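# Straighten a skewed stack of thin magnetic blocks

## Task

Align the tilted pile of small, thin magnetic blocks so every block sits squarely over the one beneath it, forming a neat upright stack.

## Robot and tools

ROBOT. Two arms, left_arm and right_arm, each with six revolute joints (waist, shoulder, elbow, wrist pitch, wrist yaw, wrist roll) and a parallel gripper. Each base sits on a tilted plate; both plates hang from one metal frame behind the arms. A 'too close' warning treats a plate and its half of the frame as belonging to that arm. Calibrated root poses: left_arm (-0.016, +0.217, +0.081) m, quat_wxyz (+0.998, -0.064, +0.025, -0.010); right_arm (+0.012, -0.361, +0.081) m, quat_wxyz (+0.998, +0.064, +0.025, +0.001).

FRAME. Scene frame: origin at table-top height, halfway between the two nominal bases; +z up, +x out over the table, left_arm on the +y side (arm names do not match image sides). end_effector_position (metres) and end_effector_quat_wxyz use this frame and can be a few cm off, worse at long reach. The gripper's fingers point along its own +z and close along its y; the reported position is the spot between the pads, about 1 cm behind the tips.

ROW FORMAT. Every command row is one flat list of 14 numbers in [-1, 1], always both arms: left_arm waist, shoulder, elbow, wrist pitch, wrist yaw, wrist roll, grip; then the same seven for right_arm. The six joint numbers are scaled offsets, not poses: they add to the arm's 'Joint targets' as they stood when the action began (never to the previous row). 1.0 equals 1.202 rad for waist, 1.258 shoulder, 1.3 elbow, 2.073 wrist pitch, 2.022 for wrist yaw and for wrist roll. The grip number is absolute: +1 fully open, -1 closed. Stated joint ranges (rad): waist -2.618..3.054, shoulder 0.000..3.142, elbow 0.000..3.142, wrist pitch -1.571..1.571, wrist yaw -1.571..1.571, wrist roll -2.094..2.094. A request more than 0.059 rad beyond a range is refused outright; true ends may differ by up to 0.059 rad, and commands past a true end are clipped there, reported as 'joint sent to its limit' (possibly about an earlier action).

execute_actions(actions, cameras). actions holds zero or one item. [] just observes and returns pictures. {"rows": [...], "steps": n} plays 1 to 15 rows, one per control step of 1/30 s; n is at most 15 (default 15) and at least 6; the last row repeats if rows run out. {"steps": n} with no rows waits up to 300 steps, counted from the previous result, so your thinking time eats into it. The result is captured 6 steps before the action finishes; those steps still run. cameras: list of names, ["all"] or []; pictures come with an action only if asked.

move(target, speed, blend, cameras). target is one 14-number row or a list of up to 15 rows, all offsets from the same current Joint targets. speed (rad/s, 0.01 to 2, default 0.5) caps the joint with the longest travel; one value or one per target. blend (rad) rounds corners for intermediate targets; 0 stops at each. Joints move in sync, so grippers trace curves; paths take at least 0.5 s and those over 10 s end short. No collision avoidance. Grip values of later targets are applied only after arriving and settling. The 'move:' line reports done, off_target (resting over 0.035 rad from target), moving, held or fault, plus limits=held and the worst joint error per arm. done does not mean no contact.



RESULTS. Joint positions and Joint velocities list each arm's six joints (rad, rad/s) then gripper opening in metres (0.093 fully open) and its rate; 'within noise' means all velocities are negligible. Joint targets are what your next offsets add to. grip_measured is the gripper motor on the -1..+1 scale; pads meet near -0.94 and each millimetre of object width adds about 0.0208; readings may sit up to 0.02 too open. Sending about 0.24 below an object's width reading gives full grip force (50-65 N per pad); barely below presses gently; keep sending the closing value to hold, send well above the width reading to release. Joint torques (N m) include gravity, carry offsets and noise, and joints 1-3 wrap at ±28. Other lines: 'joint command not followed' (clearance check altered targets), MOTOR HOT (75 °C), OVER-TEMPERATURE FAULT (90 °C, arm folds and is out for the scene).

MOTION NOTES. Speed is limited: each step a joint's target may lead its measured angle by at most 0.202 (waist), 0.258 (shoulder), 0.3 (elbow), 0.573 (wrist pitch), 0.522 (yaw, roll) rad, and targets placing the gripper over 200 mm from its current spot are scaled back. Friction and weight can leave joints short; tiny turns may not happen. Between calls the arms keep heading to your last target, so long thinking is robot time. To stop pressing on something, command targets back past the measured positions (zeros re-anchor an arm).

CAMERAS. cam_head_left, cam_head_right, cam_left_wrist, cam_right_wrist, all 672x504, with OpenCV calibration supplied (fixed cameras may be slightly shifted; wrist images may lag during motion).

AVOID. Dropping blocks, releasing anything while it moves, fast impacts and strong shoves, arms striking each other, anything leaving the table, holding stretched or straining poses that heat motors. Occasional outside tugs or pushes may disturb things. Move slowly near the stack; light nudges suit thin magnets.

Each tool is called after "Call:" by a JSON object that holds its "method" and its "body", one argument or row to a line.

## Session

Call:
{"method": "execute_actions", "body": {
  "actions": [],
  "cameras": ["all"]
}}

Scene clock: 0.00 s of 6600.00 s.
left_arm: end_effector_position=(+0.1918, -0.1604, +0.2330) grip_measured=+1.000 end_effector_quat_wxyz=(+0.314, +0.032, +0.945, -0.080) | right_arm: end_effector_position=(+0.3369, -0.2861, +0.3272) grip_measured=+1.000 end_effector_quat_wxyz=(+0.393, +0.201, +0.895, +0.068)
Joint positions: left_arm=[-1.308 1.979 1.578 -0.89 -0.636 -1.12 0.093] | right_arm=[0.604 1.215 1.184 -0.817 0.561 0.774 0.093]
Joint velocities: within noise
Joint torques (N m): no reading
Motor temperatures (°C): left_arm=[30 47 45 46 32 29 34] | right_arm=[29 43 43 40 32 33 31]
Heat: left arm: 47 °C; right arm: 43 °C.
Joint targets: left_arm=[-1.309 1.963 1.591 -0.883 -0.639 -1.120] | right_arm=[0.604 1.212 1.193 -0.822 0.563 0.774]

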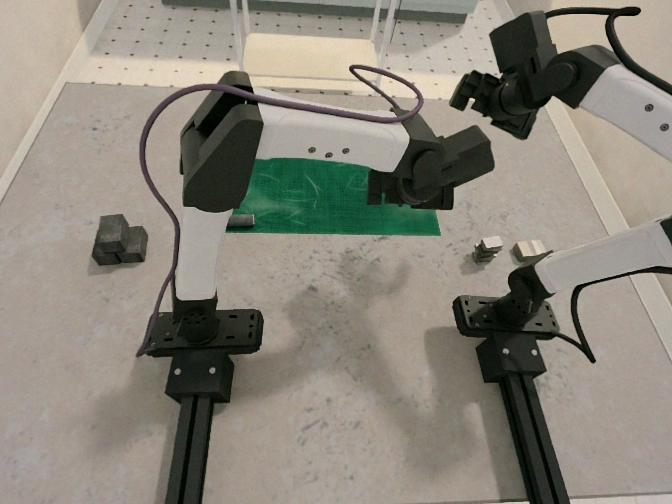

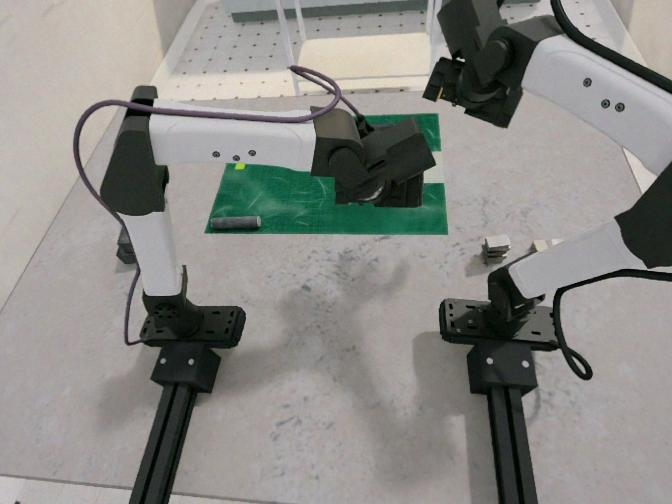

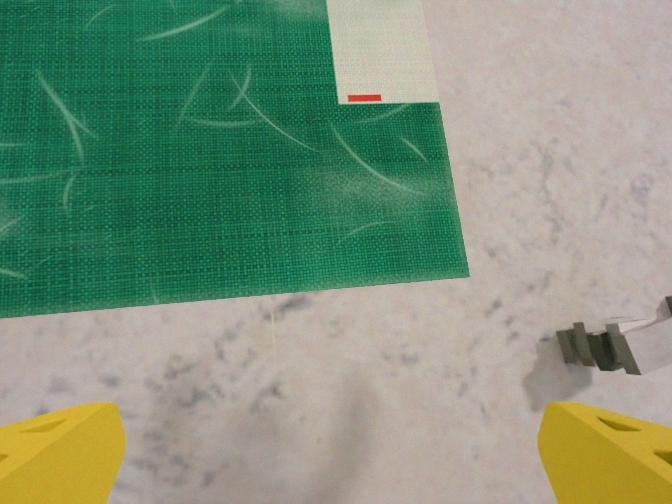

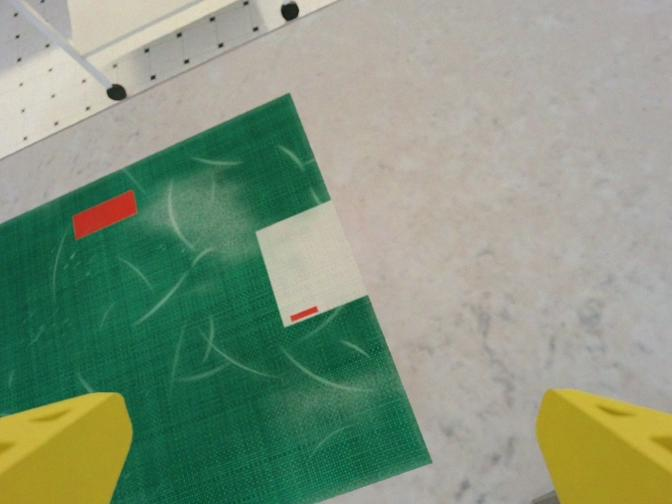

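Call:
{"method": "zoom_image", "body": {
  "camera": "cam_head_left",
  "region": [440, 210, 580, 290]
}}

Call:
{"method": "zoom_image", "body": {
  "camera": "cam_head_right",
  "region": [450, 215, 590, 295]
}}

Call:
{"method": "zoom_image", "body": {
  "camera": "cam_left_wrist",
  "region": [500, 260, 672, 420]
}}

Scaled by 3.600 from the camera's 672x504 image, which has a finer 960x720 frame.

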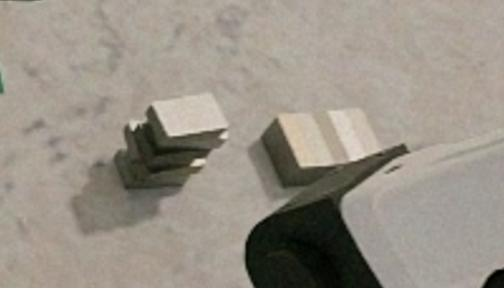

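Scaled by 3.600 from the camera's 672x504 image, which has a finer 960x720 frame.

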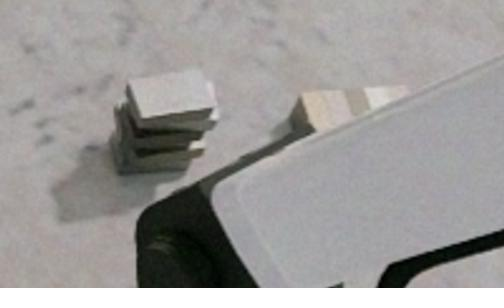

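Scaled by 2.930 from the camera's 672x504 image, which has a finer 960x720 frame.

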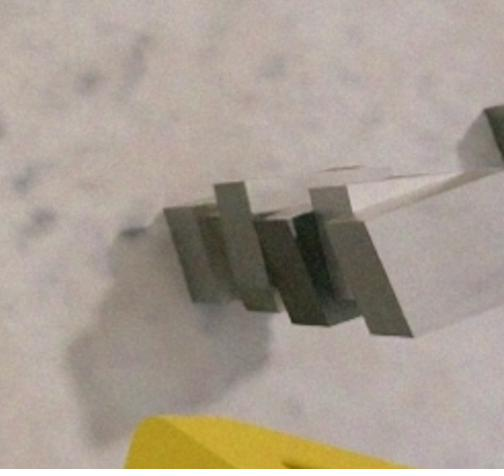

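Call:
{"method": "move", "body": {
  "target": [0, -0.1698, -0.3218, 0.2266, 0, 0, 1, -0.4759, -0.0273, -0.2133, -0.2126, -0.2143, -0.3828, 1],
  "speed": 0.6
}}

Scene clock: 9.03 s of 6600.00 s.
left_arm: end_effector_position=(+0.1877, -0.1489, +0.2171) grip_measured=+1.000 end_effector_quat_wxyz=(+0.344, -0.013, +0.920, -0.188) | right_arm: end_effector_position=(+0.2106, -0.3903, +0.1802) grip_measured=+1.000 end_effector_quat_wxyz=(+0.015, -0.013, +1.000, -0.004)
Joint positions: left_arm=[-1.308 1.79 1.182 -0.438 -0.636 -1.12 0.093] | right_arm=[0.04 1.193 0.926 -1.23 0.139 0.008 0.093]
Joint velocities: within noise
Joint torques (N m): left_arm=[-0.88 -11.48 5.97 1.34 -0.35 -0.02] | right_arm=[-0.47 -3.96 4.42 0.13 -0.01 -0.06]
Motor temperatures (°C): left_arm=[30 50 46 46 32 29 34] | right_arm=[29 43 43 41 32 32 31]
Heat: left arm: 50 °C; right arm: 43 °C.
Joint targets: left_arm=[-1.309 1.749 1.173 -0.414 -0.639 -1.120] | right_arm=[0.031 1.178 0.916 -1.263 0.130 0.000]
Kept back: nothing.
move: off_target (left_arm); left_arm: the shoulder is farthest, 0.040 rad from its target
camera_calibration:
cam_left_wrist: T_world_to_cam=[[-0.0939304, -0.916671, 0.388446, -0.20656], [-0.955077, -0.0271884, -0.295108, 0.281457], [0.281078, -0.398716, -0.872938, 0.160954], [0, 0, 0, 1]] pos_world=[0.20417, -0.11752, 0.303801]
cam_right_wrist: T_world_to_cam=[[0.0150656, -0.999827, 0.0109091, -0.396305], [-0.918309, -0.0095192, 0.395751, 0.157404], [-0.395579, -0.0159802, -0.918293, 0.321693], [0, 0, 0, 1]] pos_world=[0.27777, -0.389598, 0.237439]

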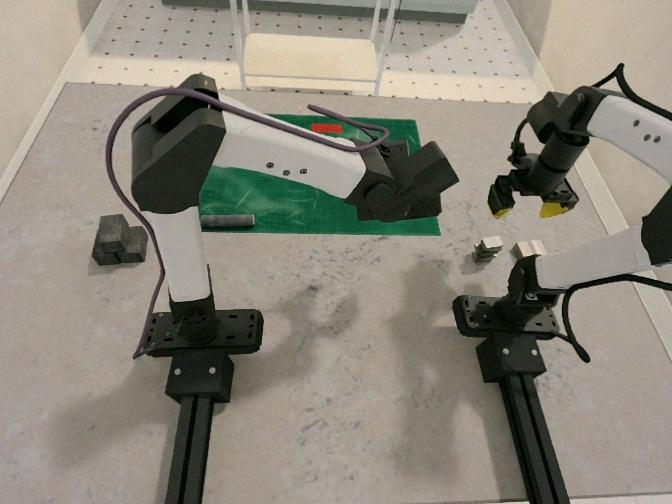

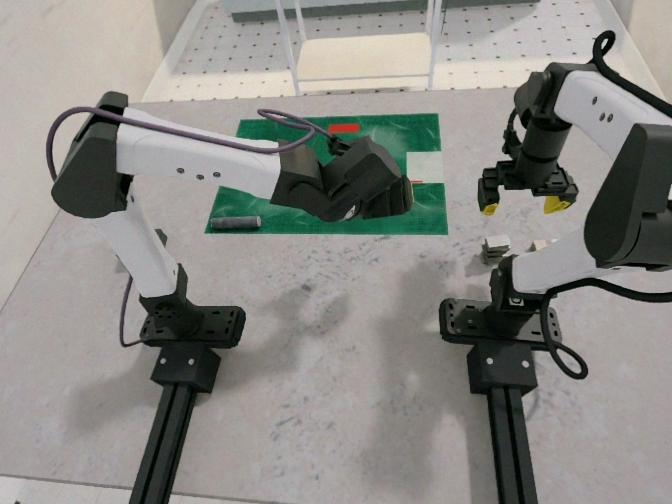

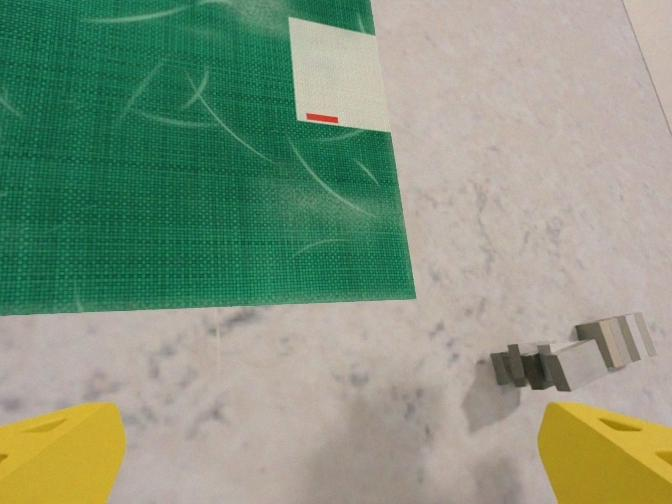

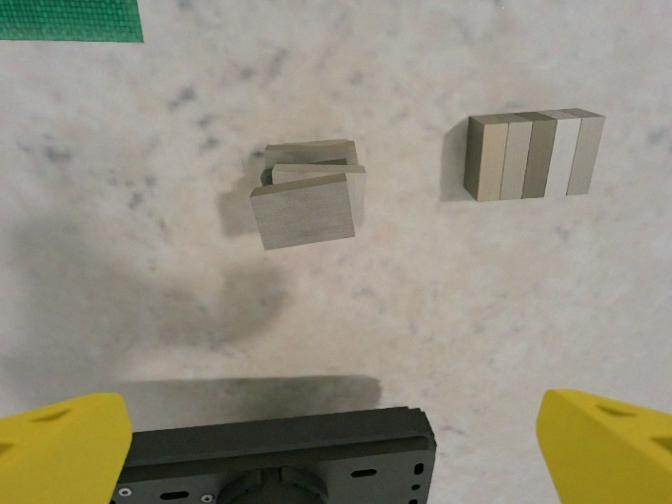

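Call:
{"method": "zoom_image", "body": {
  "camera": "cam_right_wrist",
  "region": [220, 100, 400, 280]
}}

Call:
{"method": "zoom_image", "body": {
  "camera": "cam_left_wrist",
  "region": [470, 290, 670, 410]
}}

Scaled by 2.800 from the camera's 672x504 image, which has a finer 960x720 frame.

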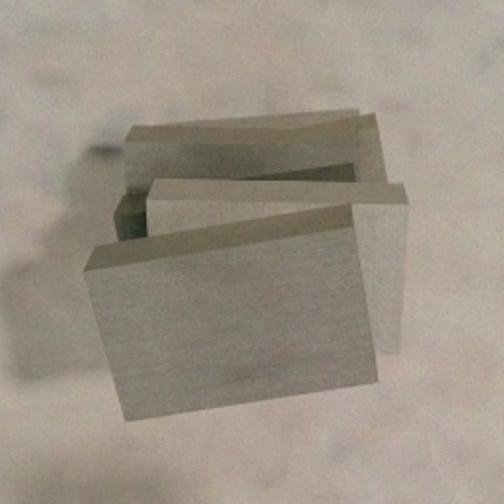

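Scaled by 2.520 from the camera's 672x504 image, which has a finer 960x720 frame.

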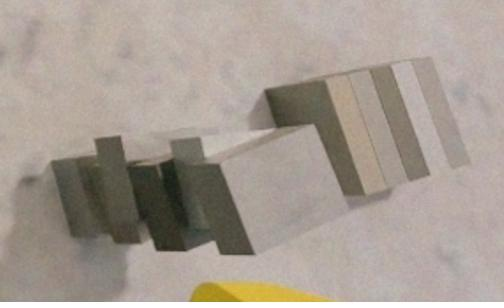

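Call:
{"method": "zoom_image", "body": {
  "camera": "cam_left_wrist",
  "region": [480, 325, 620, 405]
}}

Call:
{"method": "zoom_image", "body": {
  "camera": "cam_right_wrist",
  "region": [440, 90, 620, 220]
}}

Call:
{"method": "zoom_image", "body": {
  "camera": "cam_head_right",
  "region": [460, 220, 560, 280]
}}

Call:
{"method": "zoom_image", "body": {
  "camera": "cam_head_left",
  "region": [460, 220, 560, 280]
}}

Scaled by 3.600 from the camera's 672x504 image, which has a finer 960x720 frame.

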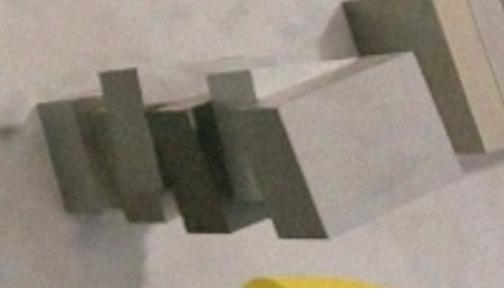

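Scaled by 2.800 from the camera's 672x504 image, which has a finer 960x720 frame.

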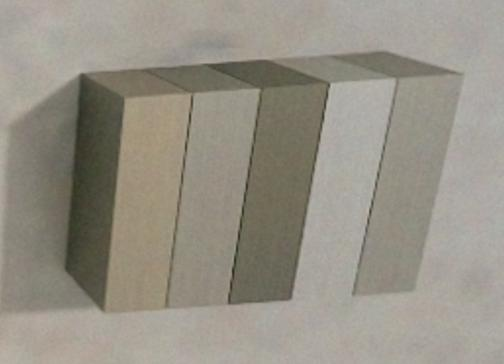

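Scaled by 5.040 from the camera's 672x504 image, which has a finer 960x720 frame.

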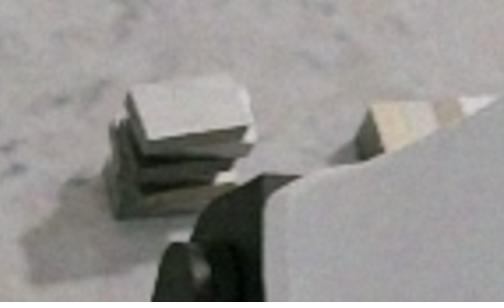

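Scaled by 5.040 from the camera's 672x504 image, which has a finer 960x720 frame.

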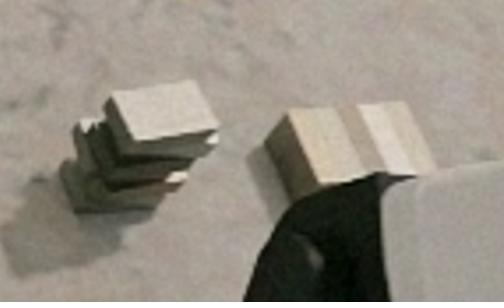

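Call:
{"method": "zoom_image", "body": {
  "camera": "cam_right_wrist",
  "region": [240, 130, 380, 260]
}}

Scaled by 3.600 from the camera's 672x504 image, which has a finer 960x720 frame.

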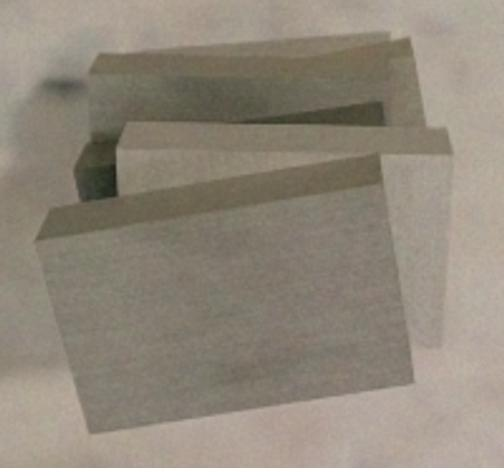

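Call:
{"method": "move", "body": {
  "target": [0, 0, 0, 0, 0, 0, 1, 0.0194, 0.0852, -0.0378, 0.0617, 0.0003, -0.7893, 1],
  "speed": 0.8
}}

Scene clock: 25.40 s of 6600.00 s.
left_arm: end_effector_position=(+0.1877, -0.1491, +0.2172) grip_measured=+1.000 end_effector_quat_wxyz=(+0.344, -0.013, +0.920, -0.188) | right_arm: end_effector_position=(+0.2169, -0.3852, +0.1543) grip_measured=+1.000 end_effector_quat_wxyz=(+0.006, +0.729, -0.685, -0.001)
Joint positions: left_arm=[-1.308 1.79 1.182 -0.437 -0.636 -1.12 0.093] | right_arm=[0.046 1.274 0.878 -1.141 0.138 -1.587 0.093]
Joint velocities: within noise
Joint torques (N m): left_arm=[-0.94 -11.47 5.9 1.3 -0.32 0.02] | right_arm=[1.32 -2.14 4.12 0.42 -0.01 -0.06]
Motor temperatures (°C): left_arm=[30 54 47 48 32 29 33] | right_arm=[29 43 43 39 31 32 31]
Heat: left arm: 54 °C; right arm: 43 °C.
Joint targets: left_arm=[-1.309 1.749 1.173 -0.414 -0.639 -1.120] | right_arm=[0.055 1.285 0.866 -1.135 0.131 -1.596]
Kept back: nothing.
move: off_target (left_arm); left_arm: the shoulder is farthest, 0.041 rad from its target
camera_calibration:
cam_left_wrist: T_world_to_cam=[[-0.0939439, -0.91639, 0.389107, -0.206804], [-0.955022, -0.0274654, -0.29526, 0.281499], [0.28126, -0.399343, -0.872592, 0.160774], [0, 0, 0, 1]] pos_world=[0.204191, -0.117578, 0.303875]
cam_right_wrist: T_world_to_cam=[[0.998655, 0.0512612, -0.00779001, -0.196644], [0.0496314, -0.901604, 0.429705, -0.385325], [0.0150037, -0.429514, -0.902936, 0.0497689], [0, 0, 0, 1]] pos_world=[0.214757, -0.315954, 0.208983]

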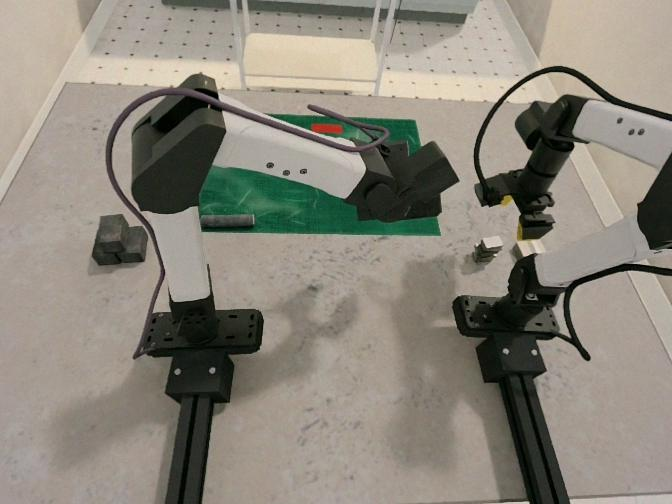

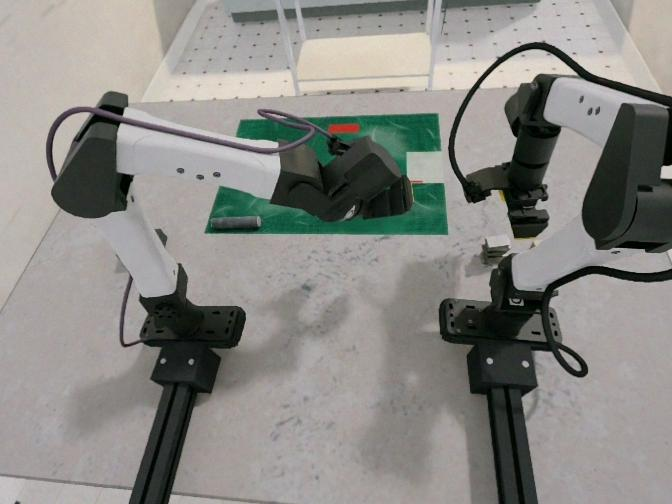

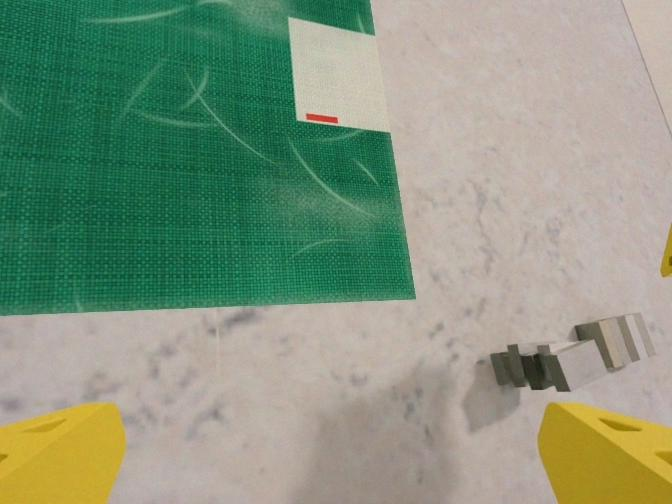

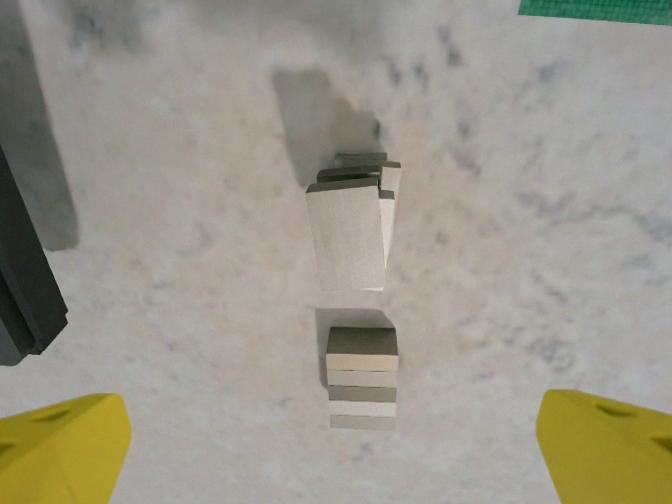

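Call:
{"method": "zoom_image", "body": {
  "camera": "cam_right_wrist",
  "region": [290, 140, 420, 300]
}}

Call:
{"method": "zoom_image", "body": {
  "camera": "cam_right_wrist",
  "region": [320, 140, 420, 210]
}}

Scaled by 3.150 from the camera's 672x504 image, which has a finer 960x720 frame.

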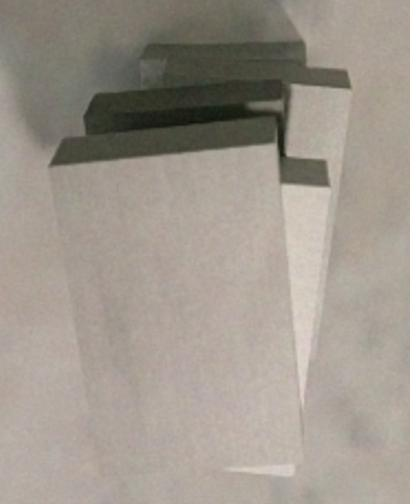

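Scaled by 5.040 from the camera's 672x504 image, which has a finer 960x720 frame.

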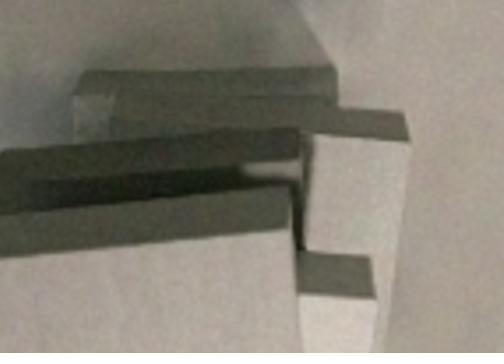

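Call:
{"method": "zoom_image", "body": {
  "camera": "cam_head_right",
  "region": [440, 60, 640, 270]
}}

Call:
{"method": "zoom_image", "body": {
  "camera": "cam_head_left",
  "region": [440, 60, 640, 270]
}}

Scaled by 2.400 from the camera's 672x504 image, which has a finer 960x720 frame.

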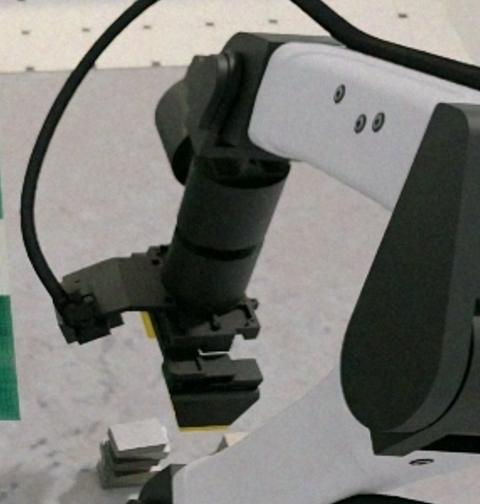

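Scaled by 2.400 from the camera's 672x504 image, which has a finer 960x720 frame.

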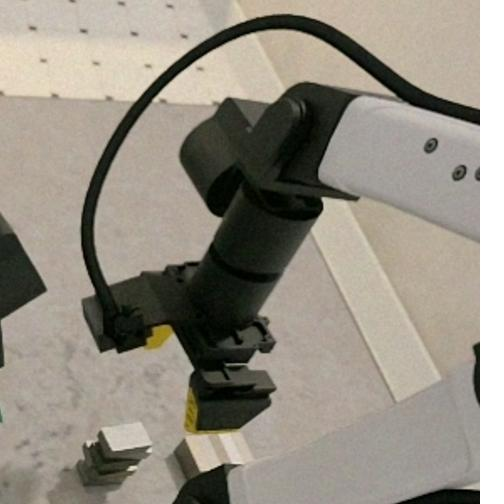

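Call:
{"method": "zoom_image", "body": {
  "camera": "cam_head_right",
  "region": [480, 110, 580, 250]
}}

Call:
{"method": "zoom_image", "body": {
  "camera": "cam_head_left",
  "region": [490, 120, 590, 260]
}}

Scaled by 3.600 from the camera's 672x504 image, which has a finer 960x720 frame.

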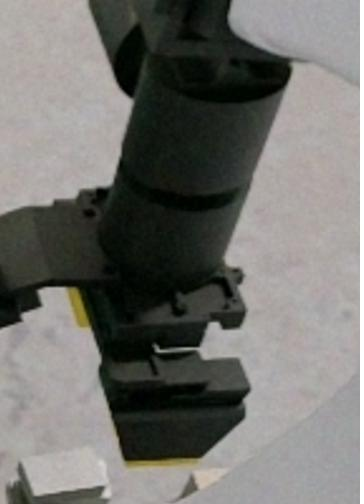

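Scaled by 3.600 from the camera's 672x504 image, which has a finer 960x720 frame.

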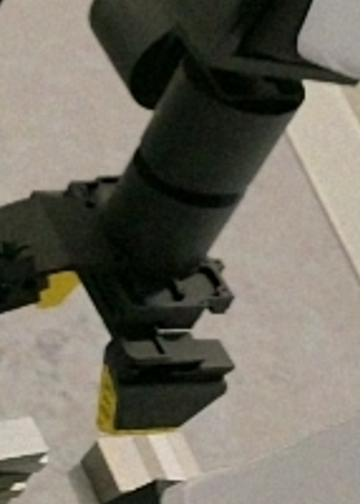

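Call:
{"method": "zoom_image", "body": {
  "camera": "cam_right_wrist",
  "region": [300, 310, 430, 440]
}}

Call:
{"method": "zoom_image", "body": {
  "camera": "cam_right_wrist",
  "region": [500, 0, 600, 40]
}}

Scaled by 3.877 from the camera's 672x504 image, which has a finer 960x720 frame.

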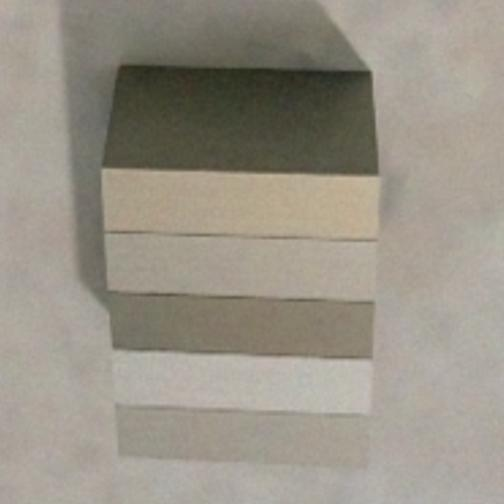

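Scaled by 5.040 from the camera's 672x504 image, which has a finer 960x720 frame.

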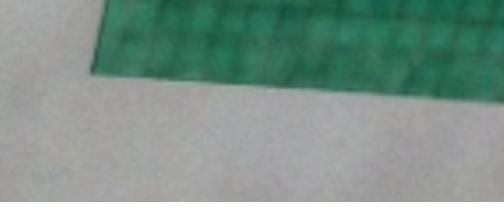

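Call:
{"method": "move", "body": {
  "target": [0, 0, 0, 0, 0, 0, 1, -0.0185, -0.0544, -0.1637, 0.1296, -0.0006, -0.0101, 1],
  "speed": 0.5
}}

Scene clock: 36.00 s of 6600.00 s.
left_arm: end_effector_position=(+0.1878, -0.1491, +0.2172) grip_measured=+1.000 end_effector_quat_wxyz=(+0.344, -0.013, +0.920, -0.188) | right_arm: end_effector_position=(+0.2168, -0.3804, +0.1110) grip_measured=+1.000 end_effector_quat_wxyz=(-0.028, +0.729, -0.683, +0.033)
Joint positions: left_arm=[-1.308 1.79 1.182 -0.437 -0.636 -1.12 0.093] | right_arm=[0.041 1.231 0.664 -0.873 0.137 -1.608 0.093]
Joint velocities: within noise
Joint torques (N m): left_arm=[-0.96 -11.4 5.87 1.31 -0.33 -0.01] | right_arm=[-0.46 -3.82 4.18 0.66 -0.04 -0.08]
Motor temperatures (°C): left_arm=[30 55 47 49 32 29 33] | right_arm=[29 43 44 39 31 32 31]
Heat: left arm: 55 °C; right arm: 44 °C.
Joint targets: left_arm=[-1.309 1.749 1.173 -0.413 -0.639 -1.120] | right_arm=[0.033 1.217 0.654 -0.866 0.129 -1.616]
Kept back: nothing.
move: off_target (left_arm); left_arm: the shoulder is farthest, 0.041 rad from its target
camera_calibration:
cam_left_wrist: T_world_to_cam=[[-0.0939507, -0.916249, 0.389437, -0.206927], [-0.954995, -0.027604, -0.295336, 0.28152], [0.281351, -0.399657, -0.87242, 0.160685], [0, 0, 0, 1]] pos_world=[0.204201, -0.117607, 0.303912]
cam_right_wrist: T_world_to_cam=[[0.994682, 0.0550656, 0.0870353, -0.205348], [0.0123953, -0.90293, 0.429608, -0.354798], [0.102243, -0.426244, -0.898811, -0.00541834], [0, 0, 0, 1]] pos_world=[0.209207, -0.31136, 0.165426]

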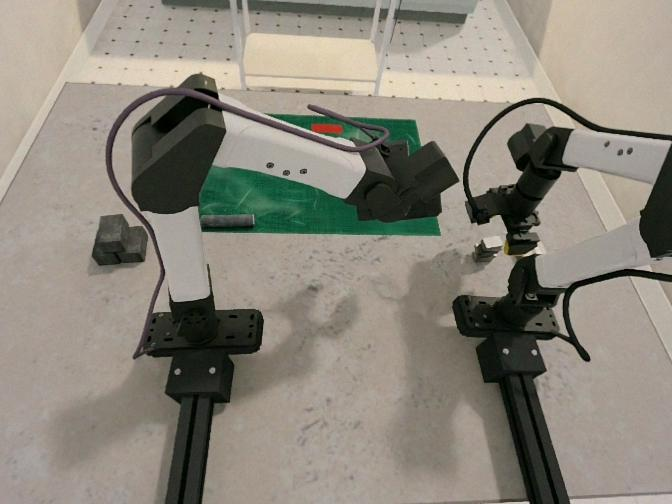

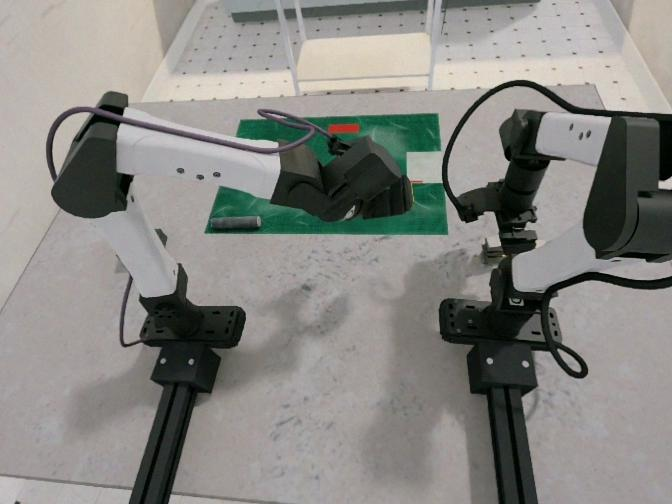

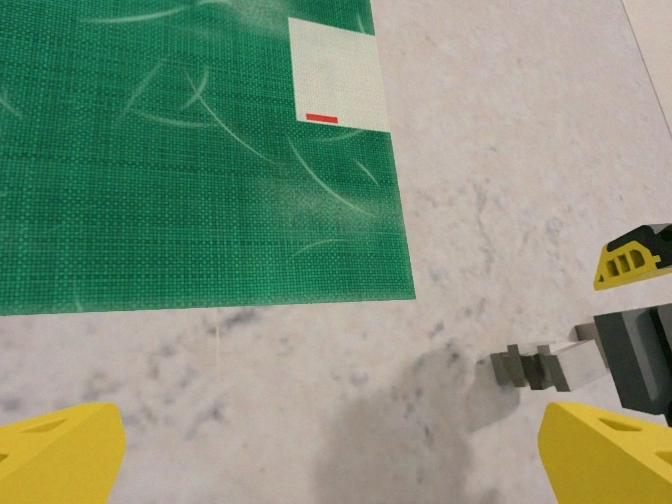

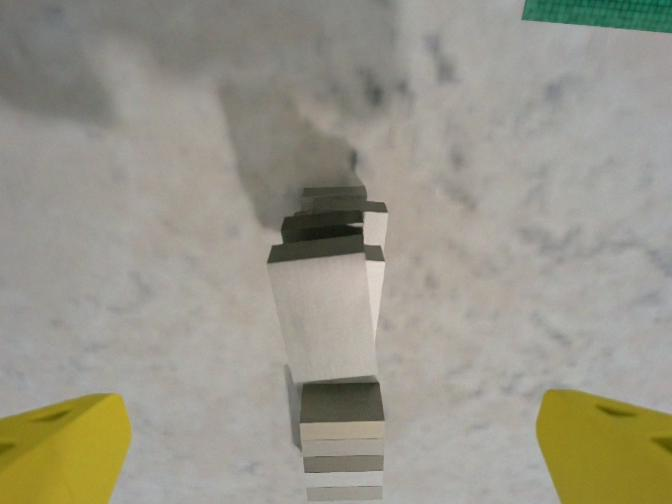

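Call:
{"method": "move", "body": {
  "target": [0, 0, 0, 0, 0, 0, 1, -0.0324, 0.1010, -0.1131, 0.1283, -0.0035, -0.0193, 1],
  "speed": 0.3
}}

Scene clock: 38.53 s of 6600.00 s.
left_arm: end_effector_position=(+0.1878, -0.1491, +0.2172) grip_measured=+1.000 end_effector_quat_wxyz=(+0.344, -0.013, +0.920, -0.188) | right_arm: end_effector_position=(+0.2160, -0.3809, +0.0620) grip_measured=+1.000 end_effector_quat_wxyz=(-0.032, +0.729, -0.683, +0.036)
Joint positions: left_arm=[-1.308 1.79 1.182 -0.437 -0.636 -1.12 0.093] | right_arm=[0.002 1.334 0.517 -0.608 0.131 -1.647 0.093]
Joint velocities: within noise
Joint torques (N m): left_arm=[-0.84 -11.49 5.94 1.34 -0.33 0.01] | right_arm=[-0.5 -2.09 3.52 0.69 -0.06 -0.08]
Motor temperatures (°C): left_arm=[30 56 47 49 32 29 33] | right_arm=[29 43 44 39 31 32 31]
Heat: left arm: 56 °C; right arm: 44 °C.
Joint targets: left_arm=[-1.309 1.749 1.173 -0.413 -0.639 -1.120] | right_arm=[-0.006 1.343 0.506 -0.600 0.122 -1.655]
Kept back: nothing.
move: off_target (left_arm); left_arm: the shoulder is farthest, 0.041 rad from its target
camera_calibration:
cam_left_wrist: T_world_to_cam=[[-0.0939507, -0.916249, 0.389437, -0.206927], [-0.954995, -0.027604, -0.295336, 0.28152], [0.281351, -0.399657, -0.87242, 0.160685], [0, 0, 0, 1]] pos_world=[0.204201, -0.117607, 0.303912]
cam_right_wrist: T_world_to_cam=[[0.99376, 0.0536827, 0.0977711, -0.201168], [0.00664858, -0.903512, 0.428511, -0.333156], [0.111341, -0.425187, -0.898231, -0.0511902], [0, 0, 0, 1]] pos_world=[0.207828, -0.311976, 0.116448]

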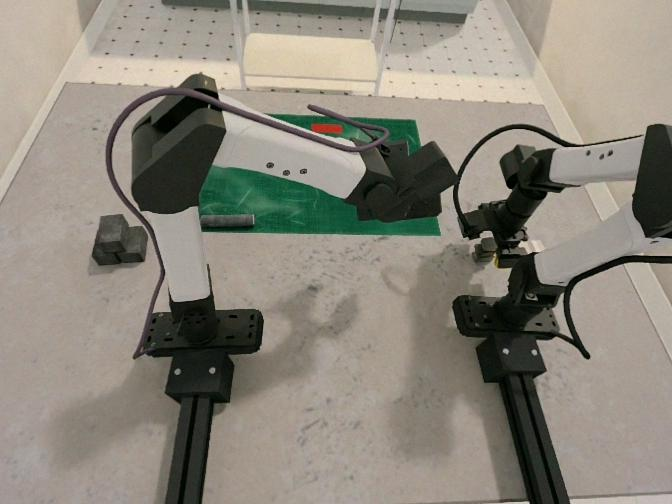

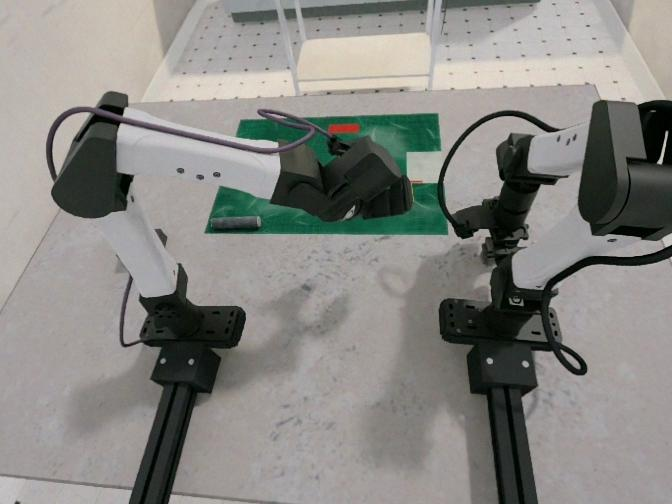

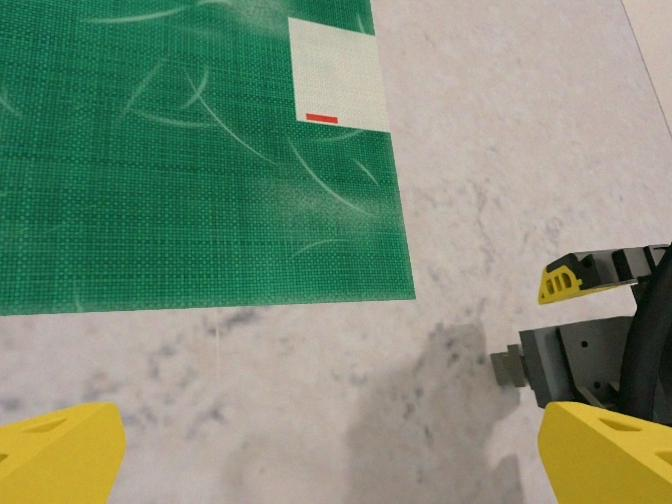

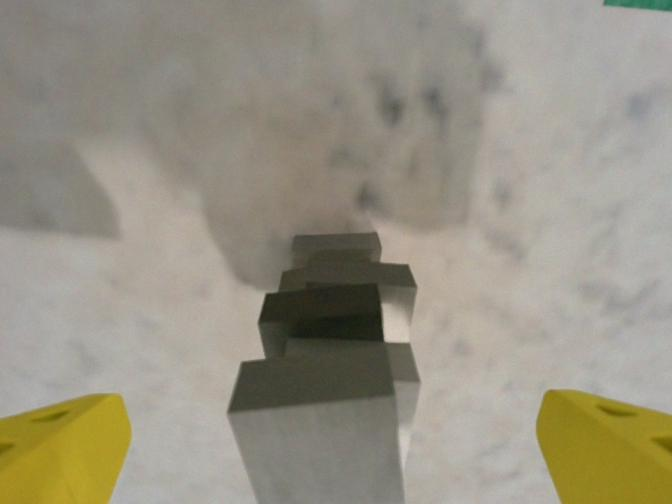

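Call:
{"method": "zoom_image", "body": {
  "camera": "cam_right_wrist",
  "region": [210, 210, 450, 450]
}}

Call:
{"method": "zoom_image", "body": {
  "camera": "cam_left_wrist",
  "region": [480, 230, 672, 420]
}}

Scaled by 2.100 from the camera's 672x504 image, which has a finer 960x720 frame.

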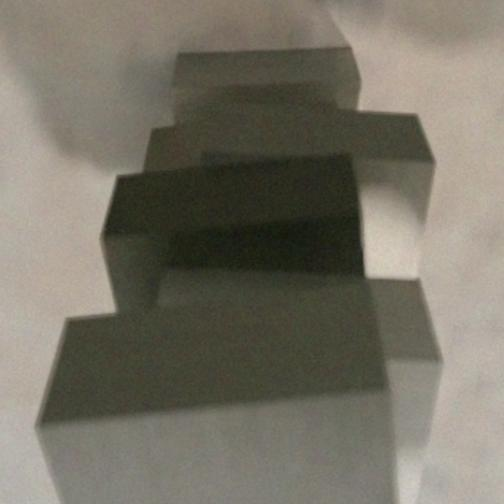

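Scaled by 2.625 from the camera's 672x504 image, which has a finer 960x720 frame.

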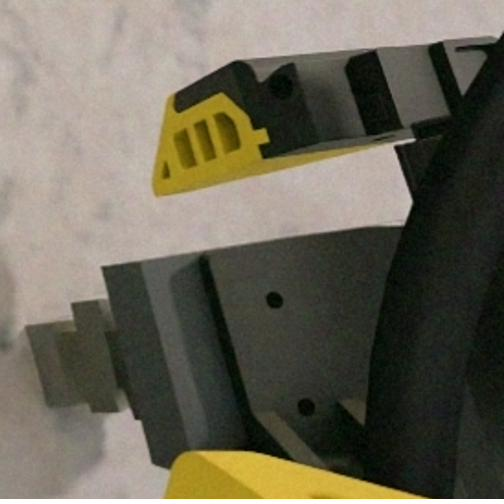

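Call:
{"method": "execute_actions", "body": {
  "actions": [
    {"rows": [[0,0,0,0,0,0,1,0,0,0,0,0,0,0.9],[0,0,0,0,0,0,1,0,0,0,0,0,0,0.8],[0,0,0,0,0,0,1,0,0,0,0,0,0,0.7],[0,0,0,0,0,0,1,0,0,0,0,0,0,0.6],[0,0,0,0,0,0,1,0,0,0,0,0,0,0.5],[0,0,0,0,0,0,1,0,0,0,0,0,0,0.42],[0,0,0,0,0,0,1,0,0,0,0,0,0,0.34],[0,0,0,0,0,0,1,0,0,0,0,0,0,0.26],[0,0,0,0,0,0,1,0,0,0,0,0,0,0.18],[0,0,0,0,0,0,1,0,0,0,0,0,0,0.1],[0,0,0,0,0,0,1,0,0,0,0,0,0,0.05],[0,0,0,0,0,0,1,0,0,0,0,0,0,0.0],[0,0,0,0,0,0,1,0,0,0,0,0,0,-0.05],[0,0,0,0,0,0,1,0,0,0,0,0,0,-0.1],[0,0,0,0,0,0,1,0,0,0,0,0,0,-0.13]]}
  ],
  "cameras": ["cam_right_wrist"]
}}

Scene clock: 40.67 s of 6600.00 s.
left_arm: end_effector_position=(+0.1878, -0.1491, +0.2172) grip_measured=+1.000 end_effector_quat_wxyz=(+0.344, -0.013, +0.920, -0.188) | right_arm: end_effector_position=(+0.2161, -0.3809, +0.0621) grip_measured=+0.223 end_effector_quat_wxyz=(-0.032, +0.729, -0.683, +0.036)
Joint positions: left_arm=[-1.308 1.79 1.182 -0.437 -0.636 -1.12 0.093] | right_arm=[0.002 1.334 0.517 -0.607 0.131 -1.648 0.056]
Joint velocities: left_arm=[within noise] | right_arm=[0.002 0.002 0.037 -0.037 0.022 0.11 -0.092]
Joint torques (N m): left_arm=[-0.9 -11.44 5.97 1.33 -0.33 -0.02] | right_arm=[-0.32 -1.92 3.45 0.68 -0.05 -0.08]
Motor temperatures (°C): left_arm=[30 56 47 49 32 29 33] | right_arm=[29 43 44 38 31 32 31]
Heat: left arm: 56 °C; right arm: 44 °C.
Joint targets: left_arm=[-1.309 1.749 1.173 -0.413 -0.639 -1.120] | right_arm=[-0.006 1.343 0.506 -0.600 0.122 -1.655]
Steps of this call (1-55: nothing new was sent; 56-64: this action's first 9). Readings (joint positions of left_arm | right_arm):
56: [-1.308 1.790 1.182 -0.437 -0.636 -1.120] | [0.002 1.334 0.517 -0.607 0.131 -1.648]
57: [-1.308 1.790 1.182 -0.437 -0.636 -1.120] | [0.002 1.334 0.517 -0.607 0.131 -1.648]
59: [-1.308 1.790 1.182 -0.437 -0.636 -1.120] | [0.002 1.334 0.517 -0.607 0.131 -1.648]
63: [-1.308 1.790 1.182 -0.437 -0.636 -1.120] | [0.002 1.334 0.517 -0.607 0.131 -1.648]
64: the state above
camera_calibration:
cam_right_wrist: T_world_to_cam=[[0.99365, 0.0543477, 0.0985166, -0.201121], [0.00692345, -0.903477, 0.428582, -0.333216], [0.1123, -0.425178, -0.898116, -0.0514068], [0, 0, 0, 1]] pos_world=[0.207924, -0.31198, 0.116455]
Images, in order (width x height): cam_right_wrist 672x504.

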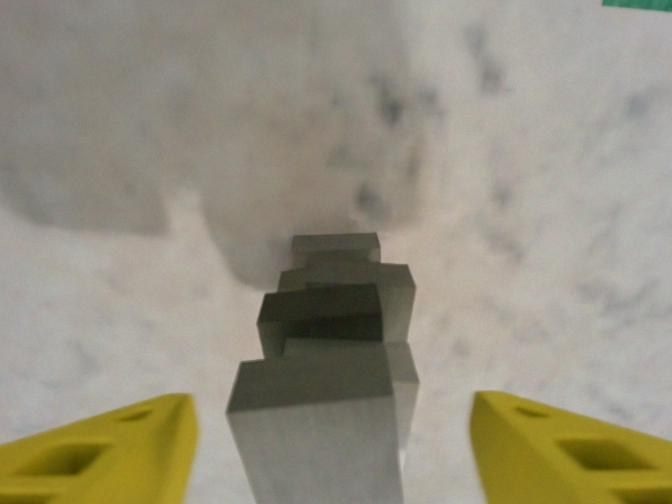

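Call:
{"method": "execute_actions", "body": {
  "actions": [
    {"rows": [[0,0,0,0,0,0,1,0,0,0,0,0,0,-0.15],[0,0,0,0,0,0,1,0,0,0,0,0,0,-0.17],[0,0,0,0,0,0,1,0,0,0,0,0,0,-0.19],[0,0,0,0,0,0,1,0,0,0,0,0,0,-0.21],[0,0,0,0,0,0,1,0,0,0,0,0,0,-0.23],[0,0,0,0,0,0,1,0,0,0,0,0,0,-0.25],[0,0,0,0,0,0,1,0,0,0,0,0,0,-0.27],[0,0,0,0,0,0,1,0,0,0,0,0,0,-0.29],[0,0,0,0,0,0,1,0,0,0,0,0,0,-0.31],[0,0,0,0,0,0,1,0,0,0,0,0,0,-0.33],[0,0,0,0,0,0,1,0,0,0,0,0,0,-0.35],[0,0,0,0,0,0,1,0,0,0,0,0,0,-0.37],[0,0,0,0,0,0,1,0,0,0,0,0,0,-0.39],[0,0,0,0,0,0,1,0,0,0,0,0,0,-0.41],[0,0,0,0,0,0,1,0,0,0,0,0,0,-0.42]]}
  ],
  "cameras": ["cam_right_wrist"]
}}

Scene clock: 41.23 s of 6600.00 s.
left_arm: end_effector_position=(+0.1878, -0.1491, +0.2172) grip_measured=+1.000 end_effector_quat_wxyz=(+0.344, -0.013, +0.920, -0.188) | right_arm: end_effector_position=(+0.2166, -0.3808, +0.0621) grip_measured=-0.297 end_effector_quat_wxyz=(-0.033, +0.729, -0.683, +0.037)
Joint positions: left_arm=[-1.308 1.79 1.182 -0.437 -0.636 -1.12 0.093] | right_arm=[0.002 1.334 0.517 -0.605 0.13 -1.648 0.031]
Joint velocities: left_arm=[within noise] | right_arm=[-0.002 0.017 -0.012 0.022 -0.081 -0.022 -0.025]
Joint torques (N m): left_arm=[-0.92 -11.62 5.87 1.34 -0.32 0] | right_arm=[-0.53 -2 3.54 0.54 -0.03 -0.08]
Motor temperatures (°C): left_arm=[30 56 47 49 32 29 33] | right_arm=[29 43 44 38 31 32 31]
Heat: left arm: 56 °C; right arm: 44 °C.
Joint targets: left_arm=[-1.309 1.749 1.173 -0.413 -0.639 -1.120] | right_arm=[-0.006 1.343 0.506 -0.600 0.122 -1.655]
Steps of this call (1-6: your previous action's last 6; 7-8: toward your last target; 9-17: this action's first 9). Readings (joint positions of left_arm | right_arm):
9: [-1.308 1.790 1.182 -0.437 -0.636 -1.120] | [0.002 1.334 0.517 -0.607 0.131 -1.648]
10: [-1.308 1.790 1.182 -0.437 -0.636 -1.120] | [0.002 1.334 0.517 -0.607 0.131 -1.648]
12: [-1.308 1.790 1.182 -0.437 -0.636 -1.120] | [0.002 1.334 0.517 -0.607 0.131 -1.648]
16: [-1.308 1.790 1.182 -0.437 -0.636 -1.120] | [0.002 1.334 0.517 -0.606 0.130 -1.648]
17: the state above
camera_calibration:
cam_right_wrist: T_world_to_cam=[[0.99347, 0.0541041, 0.100447, -0.201762], [0.00595651, -0.903803, 0.427907, -0.333001], [0.113936, -0.424515, -0.898224, -0.051461], [0, 0, 0, 1]] pos_world=[0.208291, -0.311897, 0.116536]
Images, in order (width x height): cam_right_wrist 672x504.

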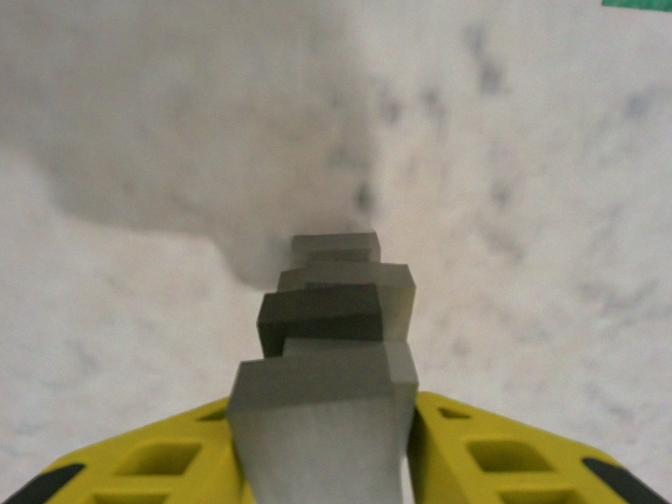

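Call:
{"method": "execute_actions", "body": {
  "actions": [
    {"rows": [[0,0,0,0,0,0,1,0,0,0,0,0,0,-0.43],[0,0,0,0,0,0,1,0,0,0,0,0,0,-0.44],[0,0,0,0,0,0,1,0,0,0,0,0,0,-0.45],[0,0,0,0,0,0,1,0,0,0,0,0,0,-0.46],[0,0,0,0,0,0,1,0,0,0,0,0,0,-0.47],[0,0,0,0,0,0,1,0,0,0,0,0,0,-0.48],[0,0,0,0,0,0,1,0,0,0,0,0,0,-0.49],[0,0,0,0,0,0,1,0,0,0,0,0,0,-0.5],[0,0,0,0,0,0,1,0,0,0,0,0,0,-0.51],[0,0,0,0,0,0,1,0,0,0,0,0,0,-0.52],[0,0,0,0,0,0,1,0,0,0,0,0,0,-0.53],[0,0,0,0,0,0,1,0,0,0,0,0,0,-0.54],[0,0,0,0,0,0,1,0,0,0,0,0,0,-0.55],[0,0,0,0,0,0,1,0,0,0,0,0,0,-0.56],[0,0,0,0,0,0,1,0,0,0,0,0,0,-0.57]]}
  ],
  "cameras": []
}}

Call:
{"method": "wait", "body": {
  "seconds": 0.5,
  "cameras": ["cam_right_wrist", "cam_left_wrist"]
}}

Scene clock: 41.97 s of 6600.00 s.
left_arm: end_effector_position=(+0.1878, -0.1491, +0.2172) grip_measured=+1.000 end_effector_quat_wxyz=(+0.344, -0.013, +0.920, -0.188) | right_arm: end_effector_position=(+0.2175, -0.3807, +0.0622) grip_measured=-0.466 end_effector_quat_wxyz=(-0.034, +0.729, -0.683, +0.038)
Joint positions: left_arm=[-1.308 1.79 1.182 -0.437 -0.636 -1.12 0.093] | right_arm=[0.002 1.334 0.517 -0.601 0.129 -1.648 0.023]
Joint velocities: left_arm=[within noise] | right_arm=[-0.002 -0.007 0.002 -0.007 0.022 0.066 -0.008]
Joint torques (N m): left_arm=[-0.98 -11.48 5.91 1.33 -0.32 -0.01] | right_arm=[-0.4 -2.02 3.44 0.64 -0.04 -0.12]
Motor temperatures (°C): left_arm=[30 56 47 49 32 29 33] | right_arm=[29 43 44 38 31 32 31]
Heat: left arm: 56 °C; right arm: 44 °C.
Joint targets: left_arm=[-1.309 1.749 1.173 -0.413 -0.639 -1.120] | right_arm=[-0.006 1.343 0.506 -0.600 0.122 -1.655]
Steps of this call (1-6: your previous action's last 6; 7-13: toward your last target; 14-22: this action's first 9). Readings (joint positions of left_arm | right_arm):
14: [-1.308 1.790 1.182 -0.437 -0.636 -1.120] | [0.002 1.334 0.517 -0.601 0.129 -1.648]
15: [-1.308 1.790 1.182 -0.437 -0.636 -1.120] | [0.002 1.334 0.517 -0.601 0.129 -1.648]
17: [-1.308 1.790 1.182 -0.437 -0.636 -1.120] | [0.002 1.334 0.517 -0.601 0.129 -1.648]
21: [-1.308 1.790 1.182 -0.437 -0.636 -1.120] | [0.002 1.334 0.517 -0.601 0.129 -1.648]
22: the state above
No camera images: "cameras" was empty.

Scene clock: 42.67 s of 6600.00 s.
left_arm: end_effector_position=(+0.1878, -0.1491, +0.2172) grip_measured=+1.000 end_effector_quat_wxyz=(+0.344, -0.013, +0.920, -0.188) | right_arm: end_effector_position=(+0.2175, -0.3807, +0.0622) grip_measured=-0.513 end_effector_quat_wxyz=(-0.034, +0.729, -0.683, +0.038)
Joint positions: left_arm=[-1.308 1.79 1.182 -0.437 -0.636 -1.12 0.093] | right_arm=[0.002 1.334 0.517 -0.601 0.129 -1.648 0.021]
Joint velocities: within noise
Joint torques (N m): left_arm=[-0.83 -11.43 6.01 1.33 -0.33 -0.01] | right_arm=[-0.42 -2.02 3.47 0.64 -0.06 -0.08]
Motor temperatures (°C): left_arm=[30 56 47 49 32 29 33] | right_arm=[29 43 44 38 31 32 31]
Heat: left arm: 56 °C; right arm: 44 °C.
Joint targets: left_arm=[-1.309 1.749 1.173 -0.413 -0.639 -1.120] | right_arm=[-0.006 1.343 0.506 -0.600 0.122 -1.655]
Steps of this call (1-6: your previous action's last 6; 7-15: toward your last target; 16-21: nothing new was sent). Readings (joint positions of left_arm | right_arm):
1: [-1.308 1.790 1.182 -0.437 -0.636 -1.120] | [0.002 1.334 0.517 -0.601 0.129 -1.648]
2: [-1.308 1.790 1.182 -0.437 -0.636 -1.120] | [0.002 1.334 0.517 -0.601 0.129 -1.648]
4: [-1.308 1.790 1.182 -0.437 -0.636 -1.120] | [0.002 1.334 0.517 -0.601 0.129 -1.648]
8: [-1.308 1.790 1.182 -0.437 -0.636 -1.120] | [0.002 1.334 0.517 -0.601 0.129 -1.648]
21: the state above
All arms were judged still, so your last target was given up. Each gripper or tool keeps its last command.
camera_calibration:
cam_left_wrist: T_world_to_cam=[[-0.0939507, -0.916249, 0.389437, -0.206927], [-0.954995, -0.027604, -0.295336, 0.28152], [0.281351, -0.399657, -0.87242, 0.160685], [0, 0, 0, 1]] pos_world=[0.204201, -0.117607, 0.303912]
cam_right_wrist: T_world_to_cam=[[0.993104, 0.0536185, 0.104255, -0.20303], [0.00396359, -0.90413, 0.427238, -0.332589], [0.117168, -0.423879, -0.898108, -0.0519013], [0, 0, 0, 1]] pos_world=[0.209029, -0.311818, 0.116649]
Images, in order (width x height): cam_left_wrist 672x504, cam_right_wrist 672x504.

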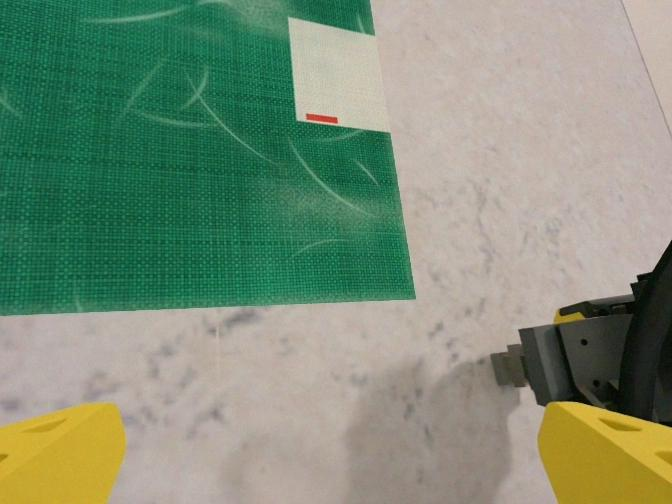

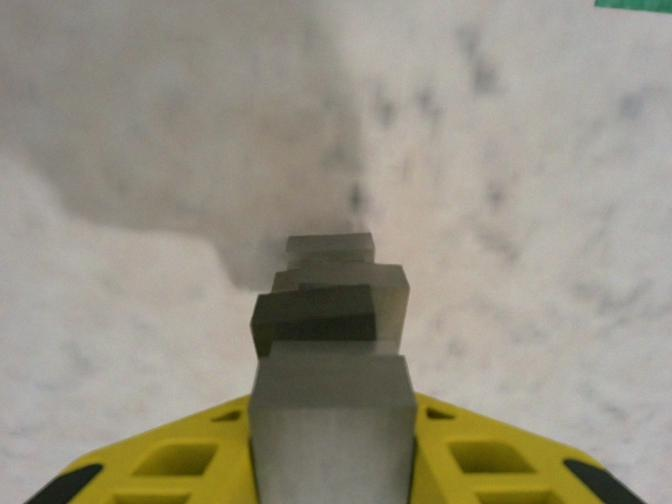

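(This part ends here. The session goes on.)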